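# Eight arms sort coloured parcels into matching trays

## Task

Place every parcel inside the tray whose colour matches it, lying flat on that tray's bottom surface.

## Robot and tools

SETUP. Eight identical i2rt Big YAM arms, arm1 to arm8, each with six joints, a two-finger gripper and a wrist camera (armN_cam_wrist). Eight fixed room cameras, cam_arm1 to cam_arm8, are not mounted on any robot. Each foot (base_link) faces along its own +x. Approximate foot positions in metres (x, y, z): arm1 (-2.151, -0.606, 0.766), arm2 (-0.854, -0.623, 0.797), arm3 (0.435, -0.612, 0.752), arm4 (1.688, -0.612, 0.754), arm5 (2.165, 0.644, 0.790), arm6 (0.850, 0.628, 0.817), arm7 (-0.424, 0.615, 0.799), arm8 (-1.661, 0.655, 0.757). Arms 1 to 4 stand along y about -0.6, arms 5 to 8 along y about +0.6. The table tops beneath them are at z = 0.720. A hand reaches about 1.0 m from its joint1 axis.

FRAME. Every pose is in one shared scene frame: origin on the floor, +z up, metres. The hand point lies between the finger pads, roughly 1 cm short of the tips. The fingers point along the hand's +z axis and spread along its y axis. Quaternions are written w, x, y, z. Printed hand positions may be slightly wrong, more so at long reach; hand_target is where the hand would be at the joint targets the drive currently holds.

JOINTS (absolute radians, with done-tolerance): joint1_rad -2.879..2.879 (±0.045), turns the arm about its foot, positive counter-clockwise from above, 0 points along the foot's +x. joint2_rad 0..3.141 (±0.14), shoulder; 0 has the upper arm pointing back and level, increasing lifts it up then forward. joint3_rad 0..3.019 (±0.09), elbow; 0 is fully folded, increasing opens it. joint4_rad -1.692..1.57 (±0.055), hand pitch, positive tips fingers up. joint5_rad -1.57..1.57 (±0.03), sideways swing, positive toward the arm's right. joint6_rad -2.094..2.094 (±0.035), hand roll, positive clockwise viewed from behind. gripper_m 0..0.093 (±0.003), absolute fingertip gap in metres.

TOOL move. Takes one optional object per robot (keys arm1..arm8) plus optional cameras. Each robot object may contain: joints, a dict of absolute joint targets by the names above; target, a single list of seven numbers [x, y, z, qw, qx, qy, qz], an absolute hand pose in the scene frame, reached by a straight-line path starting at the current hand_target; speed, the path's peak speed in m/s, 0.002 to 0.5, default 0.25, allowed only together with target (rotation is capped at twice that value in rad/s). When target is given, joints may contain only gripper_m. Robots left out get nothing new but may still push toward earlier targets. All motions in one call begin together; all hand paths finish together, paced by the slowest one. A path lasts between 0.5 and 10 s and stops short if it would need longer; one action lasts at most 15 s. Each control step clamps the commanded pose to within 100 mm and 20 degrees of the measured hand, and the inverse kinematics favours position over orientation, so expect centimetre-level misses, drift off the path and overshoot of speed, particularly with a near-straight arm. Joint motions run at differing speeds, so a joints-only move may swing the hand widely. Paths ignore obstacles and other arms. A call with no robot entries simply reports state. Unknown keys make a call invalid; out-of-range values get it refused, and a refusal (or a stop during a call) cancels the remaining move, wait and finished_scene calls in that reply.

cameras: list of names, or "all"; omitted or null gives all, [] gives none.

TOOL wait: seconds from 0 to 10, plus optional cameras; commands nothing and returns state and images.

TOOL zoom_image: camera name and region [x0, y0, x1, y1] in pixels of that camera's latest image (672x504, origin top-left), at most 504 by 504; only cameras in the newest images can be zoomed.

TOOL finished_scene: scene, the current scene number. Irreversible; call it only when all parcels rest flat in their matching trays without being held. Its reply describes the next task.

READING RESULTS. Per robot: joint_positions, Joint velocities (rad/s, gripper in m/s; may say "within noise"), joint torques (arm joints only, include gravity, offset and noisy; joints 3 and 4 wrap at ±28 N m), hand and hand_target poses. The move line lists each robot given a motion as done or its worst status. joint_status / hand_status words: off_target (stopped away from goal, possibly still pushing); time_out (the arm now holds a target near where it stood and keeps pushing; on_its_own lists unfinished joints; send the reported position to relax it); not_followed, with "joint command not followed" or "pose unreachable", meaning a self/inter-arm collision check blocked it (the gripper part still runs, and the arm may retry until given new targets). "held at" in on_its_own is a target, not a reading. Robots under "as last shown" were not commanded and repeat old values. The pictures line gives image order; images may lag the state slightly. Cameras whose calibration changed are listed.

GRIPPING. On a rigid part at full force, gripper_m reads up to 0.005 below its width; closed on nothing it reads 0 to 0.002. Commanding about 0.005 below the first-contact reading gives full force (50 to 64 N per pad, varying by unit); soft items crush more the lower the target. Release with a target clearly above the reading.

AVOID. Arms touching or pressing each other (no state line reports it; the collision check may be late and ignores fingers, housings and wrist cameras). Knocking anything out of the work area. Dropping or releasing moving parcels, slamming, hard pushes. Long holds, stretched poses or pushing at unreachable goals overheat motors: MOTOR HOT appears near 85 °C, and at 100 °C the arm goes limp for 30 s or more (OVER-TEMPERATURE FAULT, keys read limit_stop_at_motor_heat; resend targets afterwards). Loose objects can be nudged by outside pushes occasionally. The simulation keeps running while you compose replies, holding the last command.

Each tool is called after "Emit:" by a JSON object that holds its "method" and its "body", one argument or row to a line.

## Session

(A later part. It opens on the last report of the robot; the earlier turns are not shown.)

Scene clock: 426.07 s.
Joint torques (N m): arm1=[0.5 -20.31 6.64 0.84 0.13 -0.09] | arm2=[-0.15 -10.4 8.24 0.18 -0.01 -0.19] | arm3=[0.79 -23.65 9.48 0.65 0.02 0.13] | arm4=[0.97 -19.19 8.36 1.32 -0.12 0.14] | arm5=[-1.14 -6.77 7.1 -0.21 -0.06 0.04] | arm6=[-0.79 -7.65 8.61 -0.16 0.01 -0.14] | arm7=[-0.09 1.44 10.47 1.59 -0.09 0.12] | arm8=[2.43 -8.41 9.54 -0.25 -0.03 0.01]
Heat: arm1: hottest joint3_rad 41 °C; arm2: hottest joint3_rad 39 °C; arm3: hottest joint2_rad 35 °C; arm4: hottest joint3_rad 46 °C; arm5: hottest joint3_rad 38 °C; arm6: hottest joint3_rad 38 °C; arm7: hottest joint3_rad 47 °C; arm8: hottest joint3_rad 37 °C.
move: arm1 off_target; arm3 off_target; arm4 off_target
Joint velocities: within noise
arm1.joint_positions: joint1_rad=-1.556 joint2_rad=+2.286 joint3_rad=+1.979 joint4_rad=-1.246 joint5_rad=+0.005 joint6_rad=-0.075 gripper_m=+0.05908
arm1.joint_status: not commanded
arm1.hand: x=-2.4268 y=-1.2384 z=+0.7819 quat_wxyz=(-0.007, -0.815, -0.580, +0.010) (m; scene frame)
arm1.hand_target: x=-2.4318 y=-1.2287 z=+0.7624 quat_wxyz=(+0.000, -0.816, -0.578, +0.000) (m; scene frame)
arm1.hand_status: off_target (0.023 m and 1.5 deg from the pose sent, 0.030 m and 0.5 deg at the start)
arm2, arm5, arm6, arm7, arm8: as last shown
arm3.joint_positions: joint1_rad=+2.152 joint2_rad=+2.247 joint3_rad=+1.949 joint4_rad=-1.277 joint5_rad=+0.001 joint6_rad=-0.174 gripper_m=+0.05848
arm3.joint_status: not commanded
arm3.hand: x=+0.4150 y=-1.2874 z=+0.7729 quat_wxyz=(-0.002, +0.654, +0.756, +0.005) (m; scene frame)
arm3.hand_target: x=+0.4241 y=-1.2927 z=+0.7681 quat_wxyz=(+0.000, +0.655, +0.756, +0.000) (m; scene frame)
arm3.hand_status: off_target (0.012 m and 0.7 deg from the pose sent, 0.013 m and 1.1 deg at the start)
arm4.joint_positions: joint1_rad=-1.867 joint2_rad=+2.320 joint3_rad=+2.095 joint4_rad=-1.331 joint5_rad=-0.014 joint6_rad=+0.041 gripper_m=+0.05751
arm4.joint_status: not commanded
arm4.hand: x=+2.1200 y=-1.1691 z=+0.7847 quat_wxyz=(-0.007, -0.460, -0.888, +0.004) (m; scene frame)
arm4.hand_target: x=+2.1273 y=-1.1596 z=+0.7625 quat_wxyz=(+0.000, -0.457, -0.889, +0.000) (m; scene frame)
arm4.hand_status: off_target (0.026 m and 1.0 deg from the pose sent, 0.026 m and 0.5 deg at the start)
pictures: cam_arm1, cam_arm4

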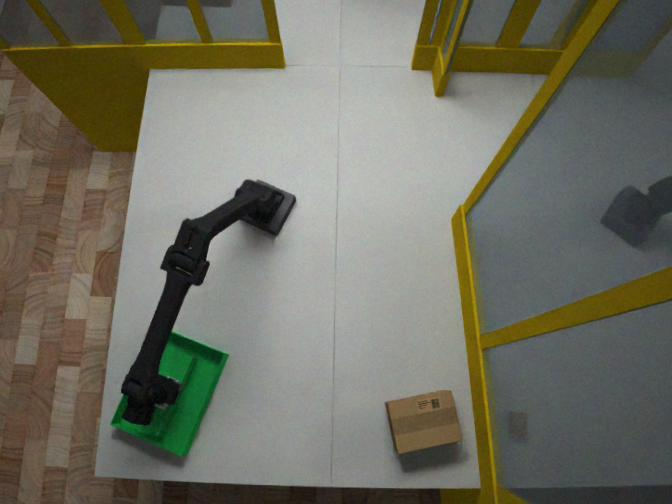

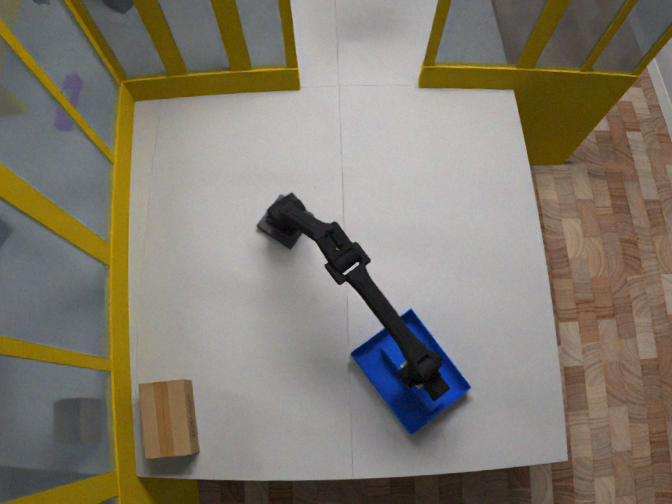

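Emit:
{"method": "move", "body": {
  "arm1": {"joints":{"gripper_m":0.092}},
  "arm3": {"joints":{"gripper_m":0.092}},
  "arm4": {"joints":{"gripper_m":0.092}},
  "cameras": []
}}

Emit:
{"method": "move", "body": {
  "arm1": {"target":[-2.426,-1.236,0.95,0,0.8161,0.5779,0],"speed":0.25},
  "arm3": {"target":[0.416,-1.287,0.95,0,0.6547,0.7559,0],"speed":0.25},
  "arm4": {"target":[2.12,-1.168,0.95,0,0.4571,0.8894,0],"speed":0.25},
  "cameras": []
}}

Emit:
{"method": "move", "body": {
  "arm1": {"target":[-2.285,-0.955,1.1,0,0.8161,0.5779,0],"speed":0.3},
  "arm3": {"target":[0.422,-0.985,1.1,0,0.6547,0.7559,0],"speed":0.3},
  "arm4": {"target":[1.91,-0.91,1.1,0,0.4571,0.8894,0],"speed":0.3},
  "cameras": []
}}

Emit:
{"method": "move", "body": {
  "arm3": {"joints":{"joint1_rad":-1.384,"joint6_rad":-0.42}},
  "arm7": {"joints":{"joint1_rad":-1.06,"joint2_rad":1.25,"joint3_rad":1.45,"joint4_rad":-1.65,"joint5_rad":0,"joint6_rad":-0.13,"gripper_m":0.092}},
  "cameras": []
}}

Emit:
{"method": "move", "body": {
  "arm3": {"target":[0.711,-0.003,0.89,0,-0.7071,0.7071,0],"speed":0.3},
  "cameras": ["arm3_cam_wrist","cam_arm1","cam_arm3","cam_arm4"]
}}

Emit:
{"method": "zoom_image", "body": {
  "camera": "cam_arm1",
  "region": [90, 310, 250, 470]
}}

Emit:
{"method": "zoom_image", "body": {
  "camera": "cam_arm3",
  "region": [180, 330, 320, 470]
}}

Emit:
{"method": "zoom_image", "body": {
  "camera": "cam_arm4",
  "region": [340, 300, 480, 440]
}}

Scene clock: 442.30 s.
Joint torques (N m): arm1=[0.67 -20.19 7.61 0.8 0.14 -0.09] | arm2=[-0.15 -10.4 8.24 0.18 -0.01 -0.19] | arm3=[0.73 -23.53 9.46 0.64 0.02 0.13] | arm4=[0.79 -19.14 9.46 0.81 -0.12 0.12] | arm5=[-0.97 -7.77 7.27 -0.13 -0.06 0.01] | arm6=[-0.85 -7.65 8.59 -0.16 0.01 -0.15] | arm7=[-0.32 1.55 10.43 1.57 -0.1 0.13] | arm8=[2.43 -8.41 9.54 -0.24 -0.03 0]
Heat: arm1: hottest joint3_rad 39 °C; arm2: hottest joint3_rad 39 °C; arm3: hottest joint2_rad 37 °C; arm4: hottest joint3_rad 45 °C; arm5: hottest joint3_rad 38 °C; arm6: hottest joint3_rad 38 °C; arm7: hottest joint3_rad 47 °C; arm8: hottest joint3_rad 37 °C.
move: arm1 done; arm3 done; arm4 done
Joint velocities: within noise
arm1.joint_positions: joint1_rad=-1.556 joint2_rad=+2.286 joint3_rad=+1.965 joint4_rad=-1.244 joint5_rad=+0.005 joint6_rad=-0.075 gripper_m=+0.09180
arm1.joint_status: all done
arm1.hand: x=-2.4250 y=-1.2343 z=+0.7767 quat_wxyz=(-0.004, -0.815, -0.580, +0.005) (m; scene frame)
arm1.hand_target: x=-2.4317 y=-1.2287 z=+0.7623 quat_wxyz=(+0.000, -0.816, -0.578, +0.000) (m; scene frame)
arm1.hand_status: not commanded
arm2, arm5, arm6, arm8: as last shown
arm3.joint_positions: joint1_rad=+2.152 joint2_rad=+2.247 joint3_rad=+1.949 joint4_rad=-1.277 joint5_rad=+0.001 joint6_rad=-0.174 gripper_m=+0.09187
arm3.joint_status: all done
arm3.hand: x=+0.4150 y=-1.2875 z=+0.7729 quat_wxyz=(-0.002, +0.654, +0.756, +0.005) (m; scene frame)
arm3.hand_target: x=+0.4241 y=-1.2928 z=+0.7681 quat_wxyz=(+0.000, +0.655, +0.756, +0.000) (m; scene frame)
arm3.hand_status: not commanded
arm4.joint_positions: joint1_rad=-1.865 joint2_rad=+2.320 joint3_rad=+2.082 joint4_rad=-1.318 joint5_rad=-0.014 joint6_rad=+0.043 gripper_m=+0.09181
arm4.joint_status: all done
arm4.hand: x=+2.1201 y=-1.1671 z=+0.7795 quat_wxyz=(-0.006, -0.460, -0.888, +0.004) (m; scene frame)
arm4.hand_target: x=+2.1273 y=-1.1596 z=+0.7624 quat_wxyz=(+0.000, -0.457, -0.889, +0.000) (m; scene frame)
arm4.hand_status: not commanded
arm7.joint_positions: joint1_rad=-0.316 joint2_rad=+0.535 joint3_rad=+1.368 joint4_rad=-1.177 joint5_rad=-0.073 joint6_rad=-0.126 gripper_m=+0.09396
arm7.joint_status: not commanded
arm7.hand: x=-0.2873 y=+0.4416 z=+1.3804 quat_wxyz=(-0.508, -0.311, -0.757, +0.270) (m; scene frame)
arm7.hand_target: x=-0.2897 y=+0.4449 z=+1.3917 quat_wxyz=(-0.517, -0.307, -0.750, +0.275) (m; scene frame)
arm7.hand_status: not commanded
pictures: none
No camera images: "cameras" was empty.

Scene clock: 444.20 s.
Joint torques (N m): arm1=[1.67 -19.96 12.77 -0.2 0.16 0.07] | arm2=[-0.15 -10.4 8.25 0.18 -0.01 -0.19] | arm3=[-0.09 -23.47 14.17 -0.24 0.01 0.01] | arm4=[-0.97 -18.67 14.01 -0.16 -0.13 -0.03] | arm5=[-0.56 -7.71 6.94 -0.16 -0.1 0.06] | arm6=[-0.79 -7.59 8.61 -0.14 0.01 -0.15] | arm7=[-0.44 1.67 10.43 1.55 -0.1 0.12] | arm8=[2.43 -8 9.57 -0.32 -0.02 0.02]
Heat: arm1: hottest joint3_rad 39 °C; arm2: hottest joint3_rad 39 °C; arm3: hottest joint2_rad 37 °C; arm4: hottest joint3_rad 45 °C; arm5: hottest joint3_rad 38 °C; arm6: hottest joint3_rad 38 °C; arm7: hottest joint3_rad 47 °C; arm8: hottest joint3_rad 37 °C.
move: arm1 off_target; arm3 off_target; arm4 done
Joint velocities: within noise
arm1.joint_positions: joint1_rad=-1.556 joint2_rad=+2.216 joint3_rad=+2.287 joint4_rad=-1.667 joint5_rad=+0.005 joint6_rad=-0.075 gripper_m=+0.09189
arm1.joint_status: not commanded
arm1.hand: x=-2.4229 y=-1.2264 z=+0.9448 quat_wxyz=(+0.004, -0.815, -0.580, -0.008) (m; scene frame)
arm1.hand_target: x=-2.4258 y=-1.2355 z=+0.9498 quat_wxyz=(+0.000, -0.816, -0.578, +0.001) (m; scene frame)
arm1.hand_status: off_target (0.011 m and 1.0 deg from the pose sent, 0.173 m and 0.8 deg at the start)
arm2, arm5, arm6, arm7, arm8: as last shown
arm3.joint_positions: joint1_rad=+2.152 joint2_rad=+2.165 joint3_rad=+2.229 joint4_rad=-1.667 joint5_rad=+0.001 joint6_rad=-0.174 gripper_m=+0.09197
arm3.joint_status: not commanded
arm3.hand: x=+0.4144 y=-1.2759 z=+0.9326 quat_wxyz=(-0.010, +0.654, +0.756, +0.016) (m; scene frame)
arm3.hand_target: x=+0.4162 y=-1.2860 z=+0.9500 quat_wxyz=(+0.001, +0.655, +0.756, +0.000) (m; scene frame)
arm3.hand_status: off_target (0.021 m and 2.2 deg from the pose sent, 0.177 m and 0.6 deg at the start; pose on its path clipped on 12 of 57 steps)
arm4.joint_positions: joint1_rad=-1.865 joint2_rad=+2.246 joint3_rad=+2.389 joint4_rad=-1.684 joint5_rad=-0.014 joint6_rad=+0.041 gripper_m=+0.09191
arm4.joint_status: not commanded
arm4.hand: x=+2.1177 y=-1.1597 z=+0.9465 quat_wxyz=(-0.013, -0.459, -0.889, +0.007) (m; scene frame)
arm4.hand_target: x=+2.1194 y=-1.1674 z=+0.9497 quat_wxyz=(-0.020, -0.457, -0.889, +0.009) (m; scene frame)
arm4.hand_status: done (0.009 m and 1.8 deg from the pose sent, 0.170 m and 0.9 deg at the start; a joint's target at an end of its range on 33 of 57 steps)
pictures: none
No camera images: "cameras" was empty.

Scene clock: 446.37 s.
Joint torques (N m): arm1=[2.37 -7.18 8.05 0.1 0.16 0.07] | arm2=[-0.15 -10.4 8.25 0.18 -0.01 -0.19] | arm3=[-0.32 -10.46 9.33 -0.01 0.02 -0.01] | arm4=[-1.55 -6.65 9.66 0.1 -0.14 -0.04] | arm5=[-1.08 -7.82 6.99 -0.06 -0.08 0.02] | arm6=[-0.79 -7.71 8.61 -0.14 0.01 -0.14] | arm7=[-0.32 1.61 10.43 1.61 -0.1 0.11] | arm8=[2.14 -8 9.54 -0.27 -0.02 0.01]
Heat: arm1: hottest joint3_rad 39 °C; arm2: hottest joint3_rad 39 °C; arm3: hottest joint2_rad 37 °C; arm4: hottest joint3_rad 45 °C; arm5: hottest joint3_rad 38 °C; arm6: hottest joint3_rad 38 °C; arm7: hottest joint3_rad 47 °C; arm8: hottest joint3_rad 37 °C.
move: arm1 off_target; arm3 off_target; arm4 off_target
Joint velocities: within noise
arm1.joint_positions: joint1_rad=-1.516 joint2_rad=+1.292 joint3_rad=+1.477 joint4_rad=-1.675 joint5_rad=+0.005 joint6_rad=-0.026 gripper_m=+0.09189
arm1.joint_status: not commanded
arm1.hand: x=-2.2900 y=-0.9549 z=+1.1075 quat_wxyz=(-0.025, -0.817, -0.575, +0.036) (m; scene frame)
arm1.hand_target: x=-2.2851 y=-0.9550 z=+1.0995 quat_wxyz=(-0.016, -0.816, -0.578, +0.024) (m; scene frame)
arm1.hand_status: off_target (0.009 m and 5.1 deg from the pose sent, 0.342 m and 1.0 deg at the start; a joint's target at an end of its range on 31 of 65 steps)
arm2, arm5, arm6, arm7, arm8: as last shown
arm3.joint_positions: joint1_rad=+2.152 joint2_rad=+1.266 joint3_rad=+1.481 joint4_rad=-1.674 joint5_rad=+0.002 joint6_rad=-0.174 gripper_m=+0.09197
arm3.joint_status: not commanded
arm3.hand: x=+0.4218 y=-0.9871 z=+1.0987 quat_wxyz=(+0.035, +0.653, +0.755, -0.040) (m; scene frame)
arm3.hand_target: x=+0.4220 y=-0.9851 z=+1.0993 quat_wxyz=(+0.031, +0.654, +0.755, -0.038) (m; scene frame)
arm3.hand_status: off_target (0.002 m and 6.1 deg from the pose sent, 0.336 m and 2.2 deg at the start; a joint's target at an end of its range on 35 of 65 steps)
arm4.joint_positions: joint1_rad=-1.888 joint2_rad=+1.272 joint3_rad=+1.493 joint4_rad=-1.686 joint5_rad=-0.014 joint6_rad=+0.009 gripper_m=+0.09191
arm4.joint_status: not commanded
arm4.hand: x=+1.9151 y=-0.9078 z=+1.1054 quat_wxyz=(-0.047, -0.454, -0.890, +0.024) (m; scene frame)
arm4.hand_target: x=+1.9101 y=-0.9100 z=+1.0993 quat_wxyz=(-0.036, -0.457, -0.889, +0.018) (m; scene frame)
arm4.hand_status: off_target (0.008 m and 6.1 deg from the pose sent, 0.359 m and 1.8 deg at the start; a joint's target at an end of its range on 33 of 65 steps)
pictures: none
No camera images: "cameras" was empty.

Scene clock: 449.63 s.
Joint torques (N m): arm1=[2.26 -7.77 8.01 0.14 0.17 0.07] | arm2=[-0.15 -10.4 8.25 0.18 -0.01 -0.19] | arm3=[-0.62 -10.23 9.36 -0.01 -0.17 -0.2] | arm4=[-1.49 -6.71 9.65 0.12 -0.14 -0.03] | arm5=[-0.62 -7.77 7.02 -0.02 -0.08 0.05] | arm6=[-0.79 -7.65 8.61 -0.14 0.01 -0.15] | arm7=[-0.67 -8.35 12.46 -0.14 0 0.08] | arm8=[2.32 -7.88 9.42 -0.23 -0.03 0.02]
Heat: arm1: hottest joint3_rad 39 °C; arm2: hottest joint3_rad 39 °C; arm3: hottest joint2_rad 36 °C; arm4: hottest joint3_rad 45 °C; arm5: hottest joint3_rad 38 °C; arm6: hottest joint3_rad 38 °C; arm7: hottest joint3_rad 48 °C; arm8: hottest joint3_rad 37 °C.
move: arm3 done; arm7 done
Joint velocities: within noise
arm1, arm2, arm4, arm5, arm6, arm8: as last shown
arm1.joint_positions: joint1_rad=-1.516 joint2_rad=+1.292 joint3_rad=+1.477 joint4_rad=-1.675 joint5_rad=+0.005 joint6_rad=-0.025 gripper_m=+0.09189
arm1.hand_target: x=-2.2852 y=-0.9550 z=+1.0995 quat_wxyz=(-0.016, -0.816, -0.578, +0.024) (m; scene frame)
arm3.joint_positions: joint1_rad=-1.385 joint2_rad=+1.266 joint3_rad=+1.481 joint4_rad=-1.674 joint5_rad=+0.006 joint6_rad=-0.404 gripper_m=+0.09200
arm3.joint_status: all done
arm3.hand: x=+0.5886 y=-0.2741 z=+1.1038 quat_wxyz=(-0.057, +0.698, -0.713, -0.017) (m; scene frame)
arm3.hand_target: x=+0.5875 y=-0.2758 z=+1.1044 quat_wxyz=(-0.054, +0.704, -0.708, -0.016) (m; scene frame)
arm3.hand_status: not commanded
arm7.joint_positions: joint1_rad=-1.055 joint2_rad=+1.255 joint3_rad=+1.425 joint4_rad=-1.639 joint5_rad=-0.002 joint6_rad=-0.126 gripper_m=+0.09210
arm7.joint_status: all done
arm7.hand: x=-0.4693 y=+0.2467 z=+1.1300 quat_wxyz=(-0.031, -0.705, -0.707, +0.039) (m; scene frame)
arm7.hand_target: x=-0.4715 y=+0.2462 z=+1.1414 quat_wxyz=(-0.036, -0.705, -0.706, +0.047) (m; scene frame)
arm7.hand_status: not commanded
pictures: none
No camera images: "cameras" was empty.

Scene clock: 451.90 s.
Joint torques (N m): arm1=[2.2 -7.06 8.01 0.13 0.16 0.1] | arm2=[-0.15 -10.4 8.25 0.18 -0.01 -0.19] | arm3=[-0.79 -23.82 14.08 -0.39 -0.31 -0.22] | arm4=[-1.55 -6.71 9.66 0.12 -0.14 -0.03] | arm5=[-0.44 -7.65 7.16 -0.27 -0.08 0.06] | arm6=[-0.85 -7.65 8.61 -0.14 0.01 -0.14] | arm7=[-0.73 -8.29 12.44 -0.2 0 0.1] | arm8=[2.26 -8.18 9.5 -0.27 -0.03 0.02]
Heat: arm1: hottest joint3_rad 39 °C; arm2: hottest joint3_rad 39 °C; arm3: hottest joint2_rad 36 °C; arm4: hottest joint3_rad 45 °C; arm5: hottest joint3_rad 38 °C; arm6: hottest joint3_rad 38 °C; arm7: hottest joint3_rad 48 °C; arm8: hottest joint3_rad 37 °C.
move: arm3 off_target
Joint velocities: within noise
arm1, arm2, arm4, arm5, arm6, arm7, arm8: as last shown
arm3.joint_positions: joint1_rad=-1.385 joint2_rad=+2.160 joint3_rad=+2.029 joint4_rad=-1.491 joint5_rad=+0.002 joint6_rad=-0.409 gripper_m=+0.09200
arm3.joint_status: not commanded
arm3.hand: x=+0.7051 y=-0.0160 z=+0.8688 quat_wxyz=(+0.019, +0.702, -0.712, +0.010) (m; scene frame)
arm3.hand_target: x=+0.7107 y=-0.0041 z=+0.8901 quat_wxyz=(-0.001, +0.707, -0.707, +0.000) (m; scene frame)
arm3.hand_status: off_target (0.026 m and 2.7 deg from the pose sent, 0.366 m and 7.0 deg at the start)
pictures: arm3_cam_wrist, cam_arm1, cam_arm3, cam_arm4
camera_calibration:
arm3_cam_wrist: T_world_to_cam=[[0.999795, -0.0200091, -0.00314404, -0.703718], [-0.0138346, -0.78799, 0.615532, -0.531784], [-0.0147937, -0.615363, -0.788105, 0.809313], [0, 0, 0, 1]] pos_world=[0.70819, 0.0648999, 0.962942]

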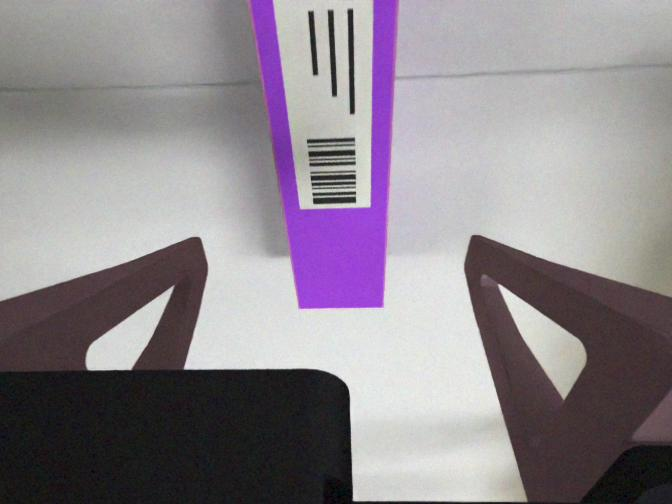

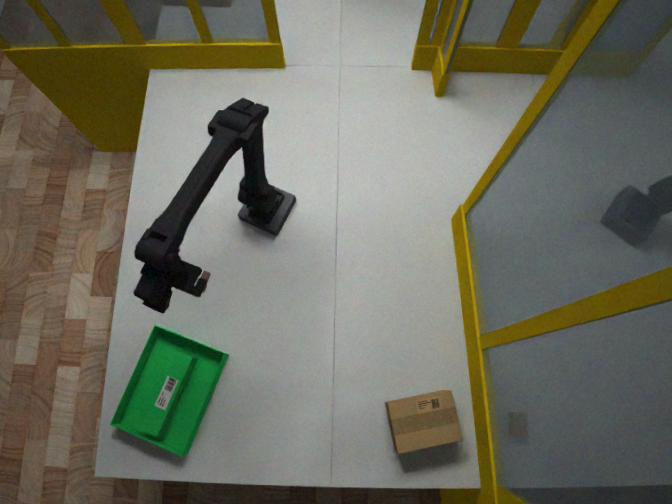

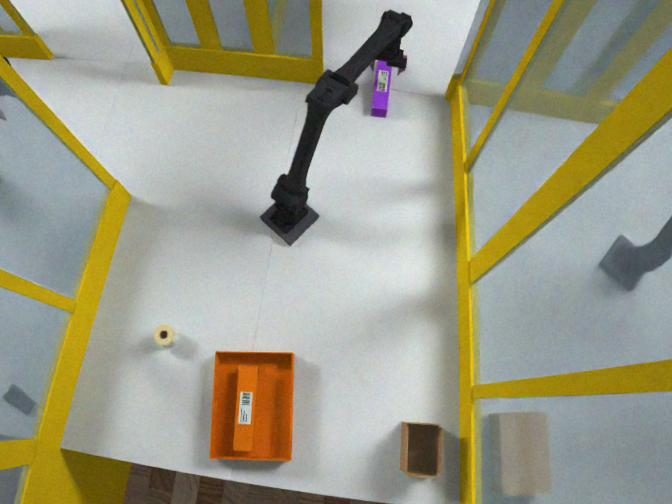

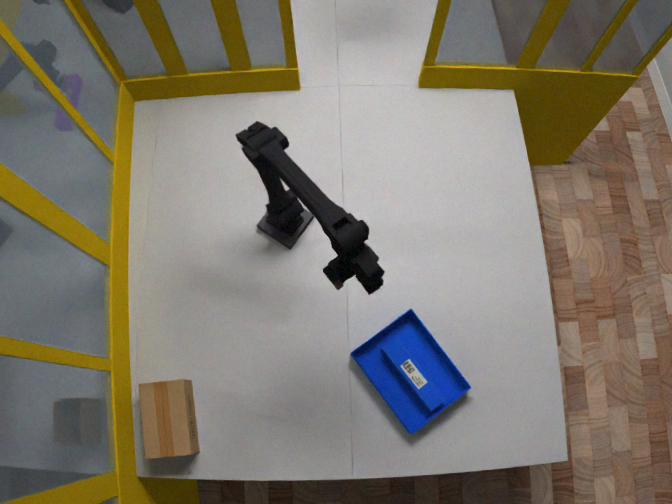

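Scaled by 3.150.

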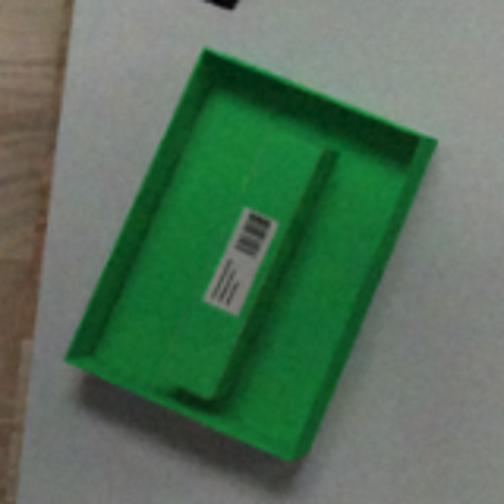

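Scaled by 3.600.

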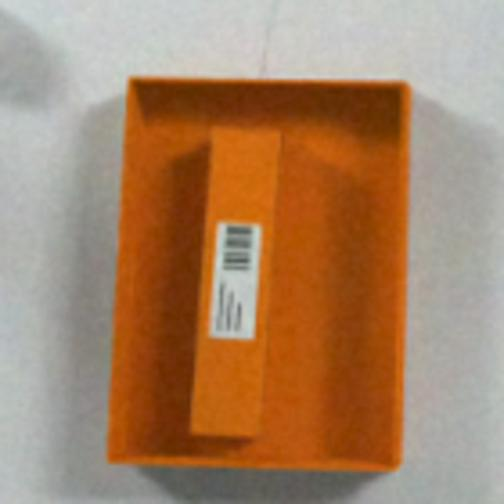

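Scaled by 3.600.

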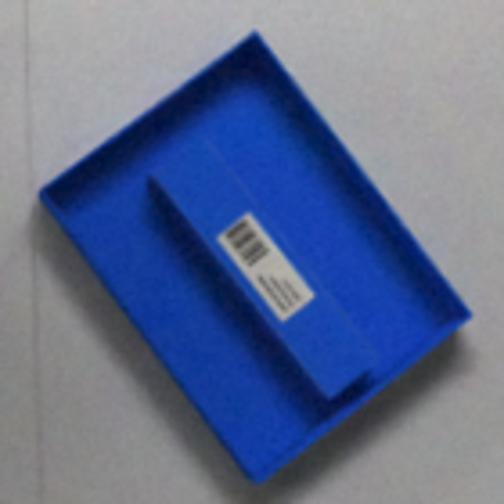

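Emit:
{"method": "move", "body": {
  "arm3": {"target":[0.712,-0.001,0.766,0,-0.7071,0.7071,0],"speed":0.15},
  "cameras": []
}}

Emit:
{"method": "move", "body": {
  "arm3": {"joints":{"gripper_m":0.045}},
  "cameras": []
}}

Emit:
{"method": "move", "body": {
  "arm3": {"target":[0.708,-0.012,0.95,0,-0.7071,0.7071,0],"speed":0.25},
  "cameras": []
}}

Emit:
{"method": "move", "body": {
  "arm3": {"target":[0.59,-0.27,1.1,0,-0.7071,0.7071,0],"speed":0.25},
  "cameras": []
}}

Emit:
{"method": "move", "body": {
  "arm3": {"joints":{"joint1_rad":0.241,"joint6_rad":-0.37}},
  "cameras": []
}}

Emit:
{"method": "move", "body": {
  "arm3": {"target":[-0.217,-0.36,0.93,0,1,0,0],"speed":0.25},
  "cameras": ["cam_arm3","arm3_cam_wrist","cam_arm2"]
}}

Scene clock: 466.07 s.
Joint torques (N m): arm1=[2.55 -7.3 7.97 0.14 0.16 0.07] | arm2=[-0.15 -10.4 8.25 0.18 -0.01 -0.19] | arm3=[-0.62 -24.47 9.16 0.61 -0.3 -0.22] | arm4=[-1.55 -6.71 9.66 0.1 -0.14 -0.03] | arm5=[-0.73 -7.36 6.99 -0.1 -0.07 0.06] | arm6=[-0.85 -7.65 8.59 -0.14 0.01 -0.15] | arm7=[-0.79 -8.23 12.37 -0.08 0 0.08] | arm8=[2.49 -8.06 9.59 -0.28 -0.03 0]
Heat: arm1: hottest joint3_rad 37 °C; arm2: hottest joint3_rad 39 °C; arm3: hottest joint2_rad 38 °C; arm4: hottest joint3_rad 45 °C; arm5: hottest joint3_rad 38 °C; arm6: hottest joint3_rad 38 °C; arm7: hottest joint3_rad 49 °C; arm8: hottest joint3_rad 37 °C.
move: arm3 done
Joint velocities: within noise
arm1, arm4, arm7: as last shown
arm1.hand_target: x=-2.2852 y=-0.9549 z=+1.0995 quat_wxyz=(-0.016, -0.816, -0.578, +0.024) (m; scene frame)
arm2.joint_positions: joint1_rad=-2.097 joint2_rad=+1.302 joint3_rad=+1.402 joint4_rad=-1.651 joint5_rad=+0.002 joint6_rad=+0.392 gripper_m=+0.09192
arm2.joint_status: not commanded
arm2.hand: x=-0.5091 y=-0.4850 z=+1.1037 quat_wxyz=(-0.010, -0.004, -1.000, -0.003) (m; scene frame)
arm2.hand_target: x=-0.5100 y=-0.4869 z=+1.1001 quat_wxyz=(+0.000, +0.000, -1.000, +0.000) (m; scene frame)
arm2.hand_status: not commanded
arm3.joint_positions: joint1_rad=-1.385 joint2_rad=+2.247 joint3_rad=+1.902 joint4_rad=-1.252 joint5_rad=+0.002 joint6_rad=-0.410 gripper_m=+0.09200
arm3.joint_status: not commanded
arm3.hand: x=+0.7097 y=-0.0064 z=+0.7649 quat_wxyz=(+0.008, +0.702, -0.712, +0.005) (m; scene frame)
arm3.hand_target: x=+0.7121 y=-0.0012 z=+0.7661 quat_wxyz=(+0.000, +0.707, -0.707, +0.000) (m; scene frame)
arm3.hand_status: done (0.006 m and 1.4 deg from the pose sent, 0.104 m and 2.6 deg at the start)
arm4.hand: x=+1.9150 y=-0.9079 z=+1.1054 quat_wxyz=(-0.047, -0.454, -0.890, +0.024) (m; scene frame)
arm4.hand_target: x=+1.9100 y=-0.9100 z=+1.0993 quat_wxyz=(-0.036, -0.457, -0.889, +0.018) (m; scene frame)
arm5.joint_positions: joint1_rad=+1.570 joint2_rad=+1.329 joint3_rad=+1.442 joint4_rad=-1.666 joint5_rad=+0.000 joint6_rad=-0.270 gripper_m=+0.09188
arm5.joint_status: not commanded
arm5.hand: x=+2.0646 y=+0.2743 z=+1.0994 quat_wxyz=(+0.004, +0.704, +0.710, -0.004) (m; scene frame)
arm5.hand_target: x=+2.0650 y=+0.2760 z=+1.1000 quat_wxyz=(+0.000, +0.707, +0.707, +0.000) (m; scene frame)
arm5.hand_status: not commanded
arm6.joint_positions: joint1_rad=-1.170 joint2_rad=+1.310 joint3_rad=+1.336 joint4_rad=-1.601 joint5_rad=+0.000 joint6_rad=-0.214 gripper_m=+0.09189
arm6.joint_status: not commanded
arm6.hand: x=+0.7704 y=+0.2666 z=+1.0951 quat_wxyz=(+0.001, -0.708, -0.706, -0.002) (m; scene frame)
arm6.hand_target: x=+0.7701 y=+0.2700 z=+1.0999 quat_wxyz=(+0.000, -0.707, -0.707, +0.000) (m; scene frame)
arm6.hand_status: not commanded
arm8.joint_positions: joint1_rad=+0.338 joint2_rad=+1.286 joint3_rad=+1.490 joint4_rad=-1.672 joint5_rad=-0.002 joint6_rad=-0.268 gripper_m=+0.09193
arm8.joint_status: not commanded
arm8.hand: x=-1.7619 y=+0.2893 z=+1.1037 quat_wxyz=(-0.026, -0.706, -0.706, +0.044) (m; scene frame)
arm8.hand_target: x=-1.7600 y=+0.2899 z=+1.0994 quat_wxyz=(-0.021, -0.706, -0.707, +0.037) (m; scene frame)
arm8.hand_status: not commanded
pictures: none
No camera images: "cameras" was empty.

Scene clock: 466.67 s.
Joint torques (N m): arm1=[2.2 -6.53 7.97 0.08 0.16 0.08] | arm2=[-0.15 -10.4 8.25 0.18 -0.01 -0.19] | arm3=[-0.67 -24.12 9.2 0.57 -0.26 -0.21] | arm4=[-1.55 -6.71 9.66 0.1 -0.14 -0.03] | arm5=[-0.79 -7.65 7.06 -0.01 -0.11 0.04] | arm6=[-0.79 -7.71 8.61 -0.16 0.01 -0.14] | arm7=[-0.79 -8.41 12.37 -0.08 0.01 0.08] | arm8=[2.26 -8.23 9.61 -0.25 -0.04 0.01]
Heat: arm1: hottest joint3_rad 37 °C; arm2: hottest joint3_rad 39 °C; arm3: hottest joint2_rad 38 °C; arm4: hottest joint3_rad 45 °C; arm5: hottest joint3_rad 38 °C; arm6: hottest joint3_rad 38 °C; arm7: hottest joint3_rad 49 °C; arm8: hottest joint3_rad 37 °C.
move: arm3 off_target
Joint velocities: within noise
arm1.joint_positions: joint1_rad=-1.515 joint2_rad=+1.292 joint3_rad=+1.477 joint4_rad=-1.675 joint5_rad=+0.005 joint6_rad=-0.025 gripper_m=+0.09189
arm1.joint_status: not commanded
arm1.hand: x=-2.2899 y=-0.9549 z=+1.1075 quat_wxyz=(-0.025, -0.817, -0.575, +0.036) (m; scene frame)
arm1.hand_target: x=-2.2851 y=-0.9550 z=+1.0995 quat_wxyz=(-0.016, -0.816, -0.578, +0.024) (m; scene frame)
arm1.hand_status: not commanded
arm2, arm4, arm5, arm6, arm7, arm8: as last shown
arm3.joint_positions: joint1_rad=-1.385 joint2_rad=+2.247 joint3_rad=+1.902 joint4_rad=-1.251 joint5_rad=+0.001 joint6_rad=-0.410 gripper_m=+0.05886
arm3.joint_status: gripper_m off_target (ended at +0.05889, target +0.04500)
arm3.hand: x=+0.7096 y=-0.0061 z=+0.7649 quat_wxyz=(+0.008, +0.702, -0.712, +0.005) (m; scene frame)
arm3.hand_target: x=+0.7121 y=-0.0011 z=+0.7661 quat_wxyz=(+0.000, +0.707, -0.707, +0.000) (m; scene frame)
arm3.hand_status: not commanded
pictures: none
No camera images: "cameras" was empty.

Scene clock: 468.40 s.
Joint torques (N m): arm1=[2.26 -7.41 8.02 0.14 0.14 0.08] | arm2=[-0.09 -10.4 8.25 0.18 -0.01 -0.19] | arm3=[-0.85 -23.82 14.35 -0.43 -0.24 -0.22] | arm4=[-1.55 -6.71 9.66 0.1 -0.14 -0.03] | arm5=[-0.73 -7.3 7.12 -0.16 -0.04 0.04] | arm6=[-0.85 -7.65 8.59 -0.16 0.01 -0.15] | arm7=[-0.79 -8.29 12.42 -0.13 0 0.09] | arm8=[2.08 -8.41 9.52 -0.31 -0.03 0.03]
Heat: arm1: hottest joint3_rad 37 °C; arm2: hottest joint3_rad 39 °C; arm3: hottest joint2_rad 38 °C; arm4: hottest joint3_rad 45 °C; arm5: hottest joint3_rad 38 °C; arm6: hottest joint3_rad 38 °C; arm7: hottest joint3_rad 49 °C; arm8: hottest joint3_rad 37 °C.
move: arm3 off_target
Joint velocities: within noise
arm1, arm2, arm4, arm5, arm6, arm7, arm8: as last shown
arm3.joint_positions: joint1_rad=-1.385 joint2_rad=+2.130 joint3_rad=+2.125 joint4_rad=-1.624 joint5_rad=+0.001 joint6_rad=-0.411 gripper_m=+0.05886
arm3.joint_status: not commanded
arm3.hand: x=+0.7017 y=-0.0226 z=+0.9245 quat_wxyz=(+0.023, +0.702, -0.712, +0.011) (m; scene frame)
arm3.hand_target: x=+0.7076 y=-0.0133 z=+0.9502 quat_wxyz=(-0.001, +0.707, -0.707, +0.000) (m; scene frame)
arm3.hand_status: off_target (0.028 m and 3.0 deg from the pose sent, 0.185 m and 1.3 deg at the start; pose on its path clipped on 11 of 52 steps)
pictures: none
No camera images: "cameras" was empty.

Scene clock: 470.60 s.
Joint torques (N m): arm1=[1.9 -6.77 8.17 0.06 0.15 0.09] | arm2=[-0.15 -10.4 8.25 0.18 -0.01 -0.19] | arm3=[-0.85 -10.93 9.5 -0.02 -0.3 -0.21] | arm4=[-1.55 -6.71 9.66 0.1 -0.14 -0.03] | arm5=[-0.85 -7.47 7.15 -0.12 -0.11 0.05] | arm6=[-0.85 -7.65 8.59 -0.16 0.01 -0.14] | arm7=[-0.79 -8.23 12.4 -0.14 0.01 0.08] | arm8=[2.43 -8.53 9.52 -0.32 -0.03 0.02]
Heat: arm1: hottest joint3_rad 37 °C; arm2: hottest joint3_rad 39 °C; arm3: hottest joint2_rad 37 °C; arm4: hottest joint3_rad 45 °C; arm5: hottest joint3_rad 38 °C; arm6: hottest joint3_rad 38 °C; arm7: hottest joint3_rad 49 °C; arm8: hottest joint3_rad 37 °C.
move: arm3 off_target
Joint velocities: within noise
arm1, arm2, arm4, arm5, arm6, arm7, arm8: as last shown
arm3.joint_positions: joint1_rad=-1.385 joint2_rad=+1.292 joint3_rad=+1.487 joint4_rad=-1.674 joint5_rad=+0.001 joint6_rad=-0.411 gripper_m=+0.05886
arm3.joint_status: not commanded
arm3.hand: x=+0.5905 y=-0.2676 z=+1.0970 quat_wxyz=(-0.047, +0.701, -0.711, -0.016) (m; scene frame)
arm3.hand_target: x=+0.5901 y=-0.2700 z=+1.0992 quat_wxyz=(-0.045, +0.706, -0.707, -0.017) (m; scene frame)
arm3.hand_status: off_target (0.004 m and 5.7 deg from the pose sent, 0.323 m and 3.1 deg at the start; a joint's target at an end of its range on 35 of 66 steps)
pictures: none
No camera images: "cameras" was empty.

Scene clock: 472.53 s.
Joint torques (N m): arm1=[2.32 -7 8.01 0.14 0.17 0.05] | arm2=[-0.15 -10.4 8.25 0.18 -0.01 -0.19] | arm3=[-0.32 -11.05 9.52 -0.03 -0.13 0.13] | arm4=[-1.55 -6.71 9.66 0.12 -0.14 -0.03] | arm5=[-0.5 -7 7.1 -0.08 -0.08 0.03] | arm6=[-0.85 -7.65 8.61 -0.16 0.01 -0.14] | arm7=[-0.67 -8.23 12.42 -0.1 0 0.08] | arm8=[2.14 -8.06 9.48 -0.25 -0.03 0.02]
Heat: arm1: hottest joint3_rad 37 °C; arm2: hottest joint3_rad 39 °C; arm3: hottest joint2_rad 37 °C; arm4: hottest joint3_rad 45 °C; arm5: hottest joint3_rad 38 °C; arm6: hottest joint3_rad 38 °C; arm7: hottest joint3_rad 49 °C; arm8: hottest joint3_rad 37 °C.
move: arm3 done
Joint velocities: within noise
arm1, arm2, arm4, arm5, arm6, arm7, arm8: as last shown
arm3.joint_positions: joint1_rad=+0.237 joint2_rad=+1.292 joint3_rad=+1.487 joint4_rad=-1.674 joint5_rad=-0.004 joint6_rad=-0.385 gripper_m=+0.05878
arm3.joint_status: all done
arm3.hand: x=+0.0795 y=-0.4752 z=+1.0929 quat_wxyz=(-0.018, +0.999, +0.006, -0.040) (m; scene frame)
arm3.hand_target: x=+0.0811 y=-0.4774 z=+1.0952 quat_wxyz=(-0.017, +0.999, +0.000, -0.039) (m; scene frame)
arm3.hand_status: not commanded
pictures: none
No camera images: "cameras" was empty.

Scene clock: 475.03 s.
Joint torques (N m): arm1=[2.37 -7.3 8.1 0.17 0.15 0.05] | arm2=[-0.15 -10.4 8.24 0.2 -0.01 -0.19] | arm3=[-0.5 -24.76 14.31 -0.42 -0.29 0.1] | arm4=[-1.55 -6.71 9.66 0.1 -0.14 -0.03] | arm5=[-1.32 -7.53 7.04 -0.14 -0.07 0.01] | arm6=[-0.85 -7.65 8.59 -0.16 0.01 -0.15] | arm7=[-0.73 -8.18 12.44 -0.18 0 0.08] | arm8=[2.43 -8.12 9.55 -0.31 -0.03 -0.01]
Heat: arm1: hottest joint3_rad 37 °C; arm2: hottest joint3_rad 39 °C; arm3: hottest joint2_rad 37 °C; arm4: hottest joint3_rad 45 °C; arm5: hottest joint3_rad 38 °C; arm6: hottest joint3_rad 38 °C; arm7: hottest joint3_rad 49 °C; arm8: hottest joint3_rad 37 °C.
move: arm3 off_target
Joint velocities: within noise
arm1, arm2, arm5, arm6, arm7, arm8: as last shown
arm3.joint_positions: joint1_rad=+0.237 joint2_rad=+2.258 joint3_rad=+2.328 joint4_rad=-1.672 joint5_rad=-0.004 joint6_rad=-0.385 gripper_m=+0.05878
arm3.joint_status: not commanded
arm3.hand: x=-0.2061 y=-0.3618 z=+0.9105 quat_wxyz=(+0.005, +1.000, +0.006, +0.017) (m; scene frame)
arm3.hand_target: x=-0.2158 y=-0.3603 z=+0.9298 quat_wxyz=(-0.001, +1.000, +0.000, -0.004) (m; scene frame)
arm3.hand_status: off_target (0.022 m and 2.1 deg from the pose sent, 0.357 m and 5.1 deg at the start; a joint's target at an end of its range on 19 of 75 steps)
arm4.joint_positions: joint1_rad=-1.888 joint2_rad=+1.272 joint3_rad=+1.493 joint4_rad=-1.686 joint5_rad=-0.014 joint6_rad=+0.009 gripper_m=+0.09191
arm4.joint_status: not commanded
arm4.hand: x=+1.9150 y=-0.9079 z=+1.1054 quat_wxyz=(-0.047, -0.454, -0.890, +0.024) (m; scene frame)
arm4.hand_target: x=+1.9100 y=-0.9100 z=+1.0993 quat_wxyz=(-0.036, -0.457, -0.889, +0.018) (m; scene frame)
arm4.hand_status: not commanded
pictures: arm3_cam_wrist, cam_arm2, cam_arm3
camera_calibration:
arm3_cam_wrist: T_world_to_cam=[[-0.00668873, 0.999978, 0.000349366, 0.358959], [0.793285, 0.00509348, 0.60883, -0.38316], [0.608814, 0.00434944, -0.793301, 0.973312], [0, 0, 0, 1]] pos_world=[-0.286211, -0.361232, 1.00528]

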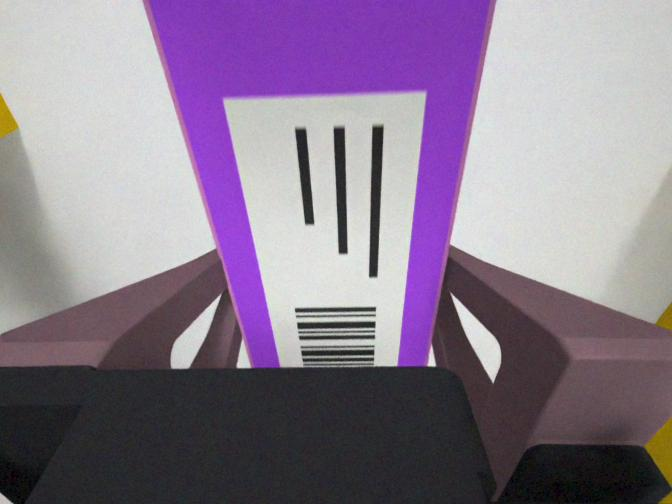

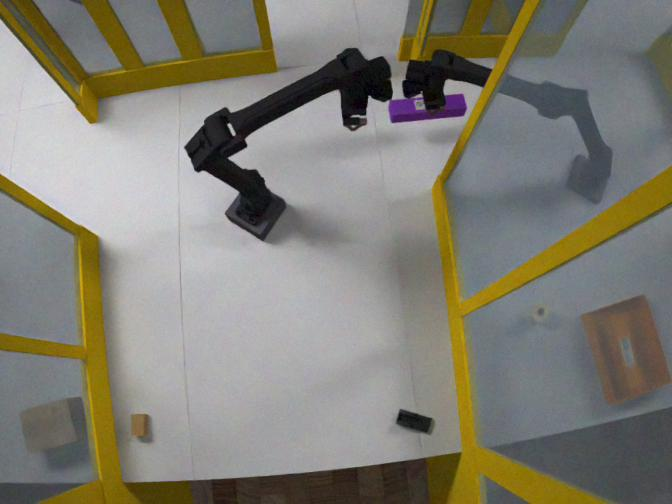

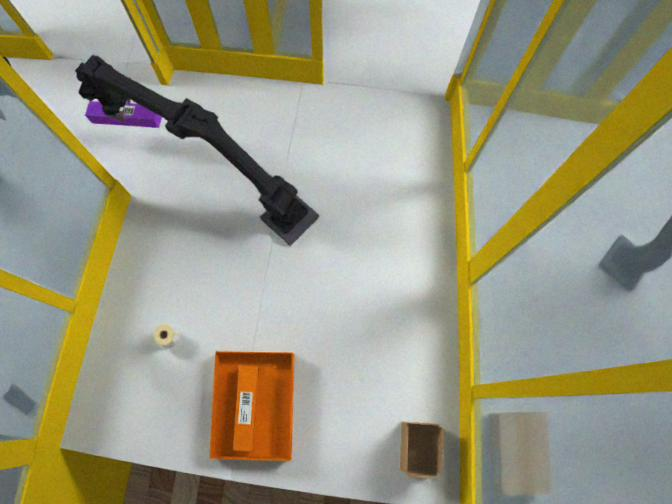

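Emit:
{"method": "move", "body": {
  "arm3": {"target":[-0.218,-0.36,0.764,0,1,0,0],"speed":0.15},
  "cameras": []
}}

Emit:
{"method": "move", "body": {
  "arm3": {"joints":{"gripper_m":0.092}},
  "cameras": []
}}

Emit:
{"method": "move", "body": {
  "arm3": {"target":[-0.208,-0.361,0.94,0,1,0,0],"speed":0.25},
  "cameras": []
}}

Emit:
{"method": "move", "body": {
  "arm3": {"target":[0.084,-0.479,1.1,0,1,0,0],"speed":0.3},
  "cameras": []
}}

Emit:
{"method": "move", "body": {
  "arm2": {"target":[-0.21,-0.36,0.89,0,0,1,0],"speed":0.25},
  "cameras": ["arm2_cam_wrist","cam_arm2"]
}}

Scene clock: 485.67 s.
Joint torques (N m): arm1=[2.37 -6.89 8.14 0.13 0.16 0.05] | arm2=[-0.15 -10.4 8.24 0.18 -0.01 -0.19] | arm3=[-0.44 -24.94 9.46 0.58 -0.27 0.12] | arm4=[-1.55 -6.71 9.66 0.12 -0.14 -0.03] | arm5=[-0.91 -7.06 7.09 -0.06 -0.07 0.03] | arm6=[-0.79 -7.65 8.59 -0.14 0.01 -0.15] | arm7=[-0.73 -8.18 12.41 -0.12 -0.01 0.08] | arm8=[2.2 -8.12 9.57 -0.25 -0.03 0.01]
Heat: arm1: hottest joint3_rad 36 °C; arm2: hottest joint3_rad 39 °C; arm3: hottest joint2_rad 38 °C; arm4: hottest joint3_rad 45 °C; arm5: hottest joint3_rad 38 °C; arm6: hottest joint3_rad 38 °C; arm7: hottest joint3_rad 49 °C; arm8: hottest joint3_rad 37 °C.
move: arm3 done
Joint velocities: within noise
arm1, arm2, arm4, arm5, arm6, arm8: as last shown
arm3.joint_positions: joint1_rad=+0.237 joint2_rad=+2.320 joint3_rad=+2.054 joint4_rad=-1.317 joint5_rad=-0.004 joint6_rad=-0.384 gripper_m=+0.05878
arm3.joint_status: not commanded
arm3.hand: x=-0.2120 y=-0.3584 z=+0.7650 quat_wxyz=(+0.001, +1.000, +0.005, +0.007) (m; scene frame)
arm3.hand_target: x=-0.2179 y=-0.3599 z=+0.7640 quat_wxyz=(+0.000, +1.000, +0.000, +0.000) (m; scene frame)
arm3.hand_status: done (0.006 m and 1.1 deg from the pose sent, 0.147 m and 2.1 deg at the start)
arm7.joint_positions: joint1_rad=-1.055 joint2_rad=+1.255 joint3_rad=+1.425 joint4_rad=-1.639 joint5_rad=-0.002 joint6_rad=-0.126 gripper_m=+0.09210
arm7.joint_status: not commanded
arm7.hand: x=-0.4693 y=+0.2467 z=+1.1300 quat_wxyz=(-0.031, -0.705, -0.707, +0.039) (m; scene frame)
arm7.hand_target: x=-0.4715 y=+0.2462 z=+1.1414 quat_wxyz=(-0.036, -0.705, -0.706, +0.047) (m; scene frame)
arm7.hand_status: not commanded
pictures: none
No camera images: "cameras" was empty.

Scene clock: 486.30 s.
Joint torques (N m): arm1=[2.02 -7.12 8.16 0.02 0.17 0.07] | arm2=[-0.15 -10.4 8.25 0.18 -0.01 -0.19] | arm3=[-0.26 -24.94 9.51 0.55 -0.26 0.11] | arm4=[-1.55 -6.65 9.66 0.12 -0.14 -0.03] | arm5=[-0.56 -7.47 7.12 0.06 -0.1 0.06] | arm6=[-0.79 -7.65 8.59 -0.14 0.01 -0.15] | arm7=[-0.67 -8.12 12.46 -0.12 -0.01 0.07] | arm8=[2.37 -7.94 9.57 -0.27 -0.03 0.01]
Heat: arm1: hottest joint3_rad 36 °C; arm2: hottest joint3_rad 39 °C; arm3: hottest joint2_rad 38 °C; arm4: hottest joint3_rad 45 °C; arm5: hottest joint3_rad 38 °C; arm6: hottest joint3_rad 38 °C; arm7: hottest joint3_rad 50 °C; arm8: hottest joint3_rad 37 °C.
move: arm3 done
Joint velocities: within noise
arm1, arm2, arm4, arm5, arm6, arm7, arm8: as last shown
arm3.joint_positions: joint1_rad=+0.237 joint2_rad=+2.320 joint3_rad=+2.054 joint4_rad=-1.317 joint5_rad=-0.004 joint6_rad=-0.384 gripper_m=+0.09187
arm3.joint_status: all done
arm3.hand: x=-0.2120 y=-0.3584 z=+0.7650 quat_wxyz=(+0.001, +1.000, +0.005, +0.007) (m; scene frame)
arm3.hand_target: x=-0.2179 y=-0.3599 z=+0.7641 quat_wxyz=(+0.000, +1.000, +0.000, +0.000) (m; scene frame)
arm3.hand_status: not commanded
pictures: none
No camera images: "cameras" was empty.

Scene clock: 488.00 s.
Joint torques (N m): arm1=[2.32 -7.41 7.98 0.13 0.16 0.09] | arm2=[-0.15 -10.4 8.24 0.18 -0.01 -0.19] | arm3=[-0.91 -24.64 14.34 -0.31 -0.27 0.05] | arm4=[-1.55 -6.65 9.66 0.09 -0.14 -0.03] | arm5=[-0.73 -7.53 7.08 -0.12 -0.08 0.03] | arm6=[-0.79 -7.65 8.59 -0.14 0.01 -0.14] | arm7=[-0.73 -8.18 12.44 -0.13 0.01 0.08] | arm8=[2.49 -8.06 9.58 -0.25 -0.02 0.01]
Heat: arm1: hottest joint3_rad 36 °C; arm2: hottest joint3_rad 39 °C; arm3: hottest joint2_rad 38 °C; arm4: hottest joint3_rad 45 °C; arm5: hottest joint3_rad 38 °C; arm6: hottest joint3_rad 38 °C; arm7: hottest joint3_rad 50 °C; arm8: hottest joint3_rad 37 °C.
move: arm3 off_target
Joint velocities: within noise
arm1, arm4, arm7: as last shown
arm2.joint_positions: joint1_rad=-2.097 joint2_rad=+1.302 joint3_rad=+1.402 joint4_rad=-1.651 joint5_rad=+0.002 joint6_rad=+0.392 gripper_m=+0.09192
arm2.joint_status: not commanded
arm2.hand: x=-0.5091 y=-0.4850 z=+1.1037 quat_wxyz=(-0.010, -0.004, -1.000, -0.003) (m; scene frame)
arm2.hand_target: x=-0.5100 y=-0.4869 z=+1.1001 quat_wxyz=(+0.000, +0.000, -1.000, +0.000) (m; scene frame)
arm2.hand_status: not commanded
arm3.joint_positions: joint1_rad=+0.237 joint2_rad=+2.226 joint3_rad=+2.294 joint4_rad=-1.672 joint5_rad=-0.004 joint6_rad=-0.384 gripper_m=+0.09198
arm3.joint_status: not commanded
arm3.hand: x=-0.1981 y=-0.3651 z=+0.9189 quat_wxyz=(+0.005, +1.000, +0.005, +0.018) (m; scene frame)
arm3.hand_target: x=-0.2068 y=-0.3613 z=+0.9398 quat_wxyz=(-0.001, +1.000, +0.000, -0.004) (m; scene frame)
arm3.hand_status: off_target (0.024 m and 2.2 deg from the pose sent, 0.175 m and 1.1 deg at the start; pose on its path clipped on 12 of 51 steps; a joint's target at an end of its range on 18 of 51 steps)
arm5.joint_positions: joint1_rad=+1.570 joint2_rad=+1.329 joint3_rad=+1.442 joint4_rad=-1.666 joint5_rad=+0.000 joint6_rad=-0.270 gripper_m=+0.09188
arm5.joint_status: not commanded
arm5.hand: x=+2.0646 y=+0.2743 z=+1.0994 quat_wxyz=(+0.004, +0.704, +0.710, -0.004) (m; scene frame)
arm5.hand_target: x=+2.0650 y=+0.2760 z=+1.1000 quat_wxyz=(+0.000, +0.707, +0.707, +0.000) (m; scene frame)
arm5.hand_status: not commanded
arm6.joint_positions: joint1_rad=-1.170 joint2_rad=+1.310 joint3_rad=+1.336 joint4_rad=-1.601 joint5_rad=+0.000 joint6_rad=-0.214 gripper_m=+0.09189
arm6.joint_status: not commanded
arm6.hand: x=+0.7704 y=+0.2666 z=+1.0951 quat_wxyz=(+0.001, -0.708, -0.706, -0.002) (m; scene frame)
arm6.hand_target: x=+0.7701 y=+0.2700 z=+1.0999 quat_wxyz=(+0.000, -0.707, -0.707, +0.000) (m; scene frame)
arm6.hand_status: not commanded
arm8.joint_positions: joint1_rad=+0.338 joint2_rad=+1.286 joint3_rad=+1.490 joint4_rad=-1.672 joint5_rad=-0.002 joint6_rad=-0.268 gripper_m=+0.09193
arm8.joint_status: not commanded
arm8.hand: x=-1.7619 y=+0.2893 z=+1.1037 quat_wxyz=(-0.026, -0.706, -0.706, +0.044) (m; scene frame)
arm8.hand_target: x=-1.7600 y=+0.2899 z=+1.0994 quat_wxyz=(-0.021, -0.706, -0.707, +0.037) (m; scene frame)
arm8.hand_status: not commanded
pictures: none
No camera images: "cameras" was empty.

Scene clock: 490.10 s.
Joint torques (N m): arm1=[2.49 -7.18 8.01 0.16 0.15 0.07] | arm2=[-0.09 -10.34 8.25 0.18 -0.01 -0.19] | arm3=[-0.38 -10.64 9.35 -0.03 -0.24 0.11] | arm4=[-1.55 -6.71 9.66 0.12 -0.14 -0.03] | arm5=[-0.5 -7.59 7.09 -0.06 -0.1 0.02] | arm6=[-0.79 -7.59 8.61 -0.16 0.01 -0.14] | arm7=[-0.67 -8.18 12.42 -0.09 0 0.09] | arm8=[2.37 -7.94 9.63 -0.32 -0.03 0.01]
Heat: arm1: hottest joint3_rad 36 °C; arm2: hottest joint3_rad 39 °C; arm3: hottest joint2_rad 38 °C; arm4: hottest joint3_rad 45 °C; arm5: hottest joint3_rad 38 °C; arm6: hottest joint3_rad 38 °C; arm7: hottest joint3_rad 50 °C; arm8: hottest joint3_rad 37 °C.
move: arm3 off_target
Joint velocities: within noise
arm1.joint_positions: joint1_rad=-1.515 joint2_rad=+1.292 joint3_rad=+1.477 joint4_rad=-1.675 joint5_rad=+0.005 joint6_rad=-0.025 gripper_m=+0.09189
arm1.joint_status: not commanded
arm1.hand: x=-2.2899 y=-0.9549 z=+1.1075 quat_wxyz=(-0.025, -0.817, -0.575, +0.036) (m; scene frame)
arm1.hand_target: x=-2.2851 y=-0.9550 z=+1.0995 quat_wxyz=(-0.016, -0.816, -0.578, +0.024) (m; scene frame)
arm1.hand_status: not commanded
arm2, arm4, arm5, arm6, arm7, arm8: as last shown
arm3.joint_positions: joint1_rad=+0.237 joint2_rad=+1.276 joint3_rad=+1.487 joint4_rad=-1.674 joint5_rad=-0.004 joint6_rad=-0.384 gripper_m=+0.09198
arm3.joint_status: not commanded
arm3.hand: x=+0.0826 y=-0.4766 z=+1.0987 quat_wxyz=(-0.021, +0.999, +0.006, -0.048) (m; scene frame)
arm3.hand_target: x=+0.0839 y=-0.4789 z=+1.0994 quat_wxyz=(-0.018, +0.999, +0.000, -0.045) (m; scene frame)
arm3.hand_status: off_target (0.003 m and 6.0 deg from the pose sent, 0.354 m and 2.2 deg at the start; a joint's target at an end of its range on 34 of 63 steps)
pictures: none
No camera images: "cameras" was empty.

Scene clock: 492.67 s.
Joint torques (N m): arm1=[2.26 -7 8.03 0.16 0.15 0.07] | arm2=[0.73 -25.05 11.79 0.2 0 -0.1] | arm3=[-0.5 -10.64 9.33 -0.02 -0.24 0.11] | arm4=[-1.55 -6.65 9.66 0.1 -0.14 -0.03] | arm5=[-0.79 -7.77 7.05 -0.2 -0.11 0.02] | arm6=[-0.85 -7.71 8.62 -0.16 0.01 -0.15] | arm7=[-0.85 -8.23 12.46 -0.1 0 0.09] | arm8=[2.37 -7.94 9.59 -0.29 -0.02 0.02]
Heat: arm1: hottest joint3_rad 36 °C; arm2: hottest joint3_rad 40 °C; arm3: hottest joint2_rad 37 °C; arm4: hottest joint3_rad 45 °C; arm5: hottest joint3_rad 38 °C; arm6: hottest joint3_rad 38 °C; arm7: hottest joint3_rad 50 °C; arm8: hottest joint3_rad 37 °C.
move: arm2 off_target
Joint velocities: within noise
arm1, arm3, arm4, arm5, arm6, arm7, arm8: as last shown
arm2.joint_positions: joint1_rad=-2.097 joint2_rad=+2.244 joint3_rad=+2.108 joint4_rad=-1.453 joint5_rad=+0.002 joint6_rad=+0.392 gripper_m=+0.09192
arm2.joint_status: not commanded
arm2.hand: x=-0.2186 y=-0.3676 z=+0.8842 quat_wxyz=(+0.008, -0.004, -1.000, +0.004) (m; scene frame)
arm2.hand_target: x=-0.2105 y=-0.3601 z=+0.8901 quat_wxyz=(+0.000, +0.000, -1.000, +0.000) (m; scene frame)
arm2.hand_status: off_target (0.013 m and 1.1 deg from the pose sent, 0.388 m and 1.3 deg at the start)
pictures: arm2_cam_wrist, cam_arm2
camera_calibration:
arm2_cam_wrist: T_world_to_cam=[[-0.0139026, -0.999699, 0.0202298, -0.389593], [-0.802249, 0.0232282, 0.596537, -0.689914], [-0.596827, -0.00793595, -0.802331, 0.696635], [0, 0, 0, 1]] pos_world=[-0.143129, -0.367922, 0.978372]

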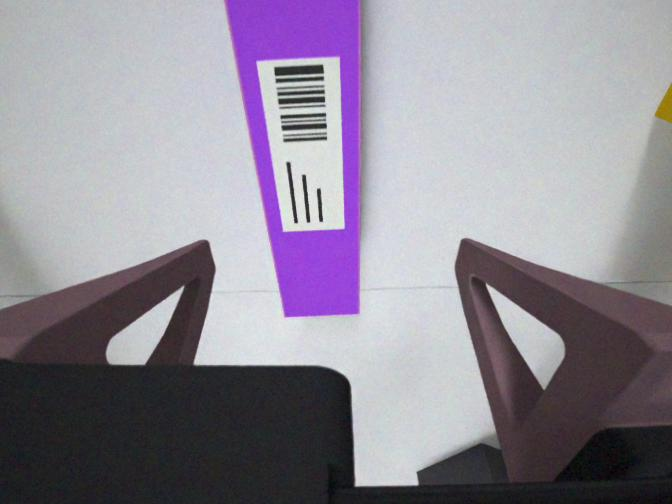

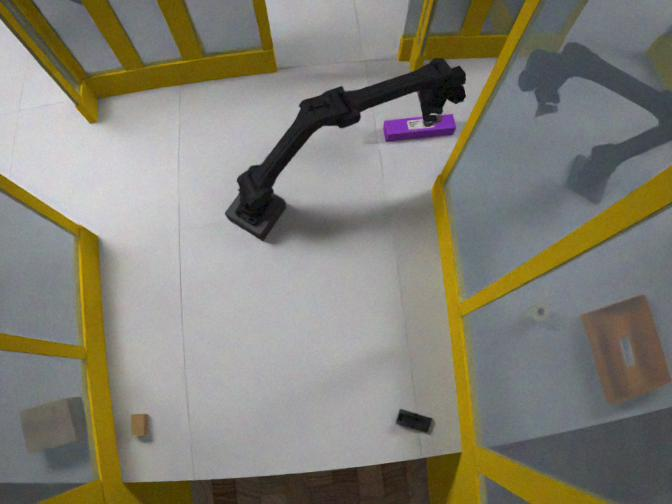

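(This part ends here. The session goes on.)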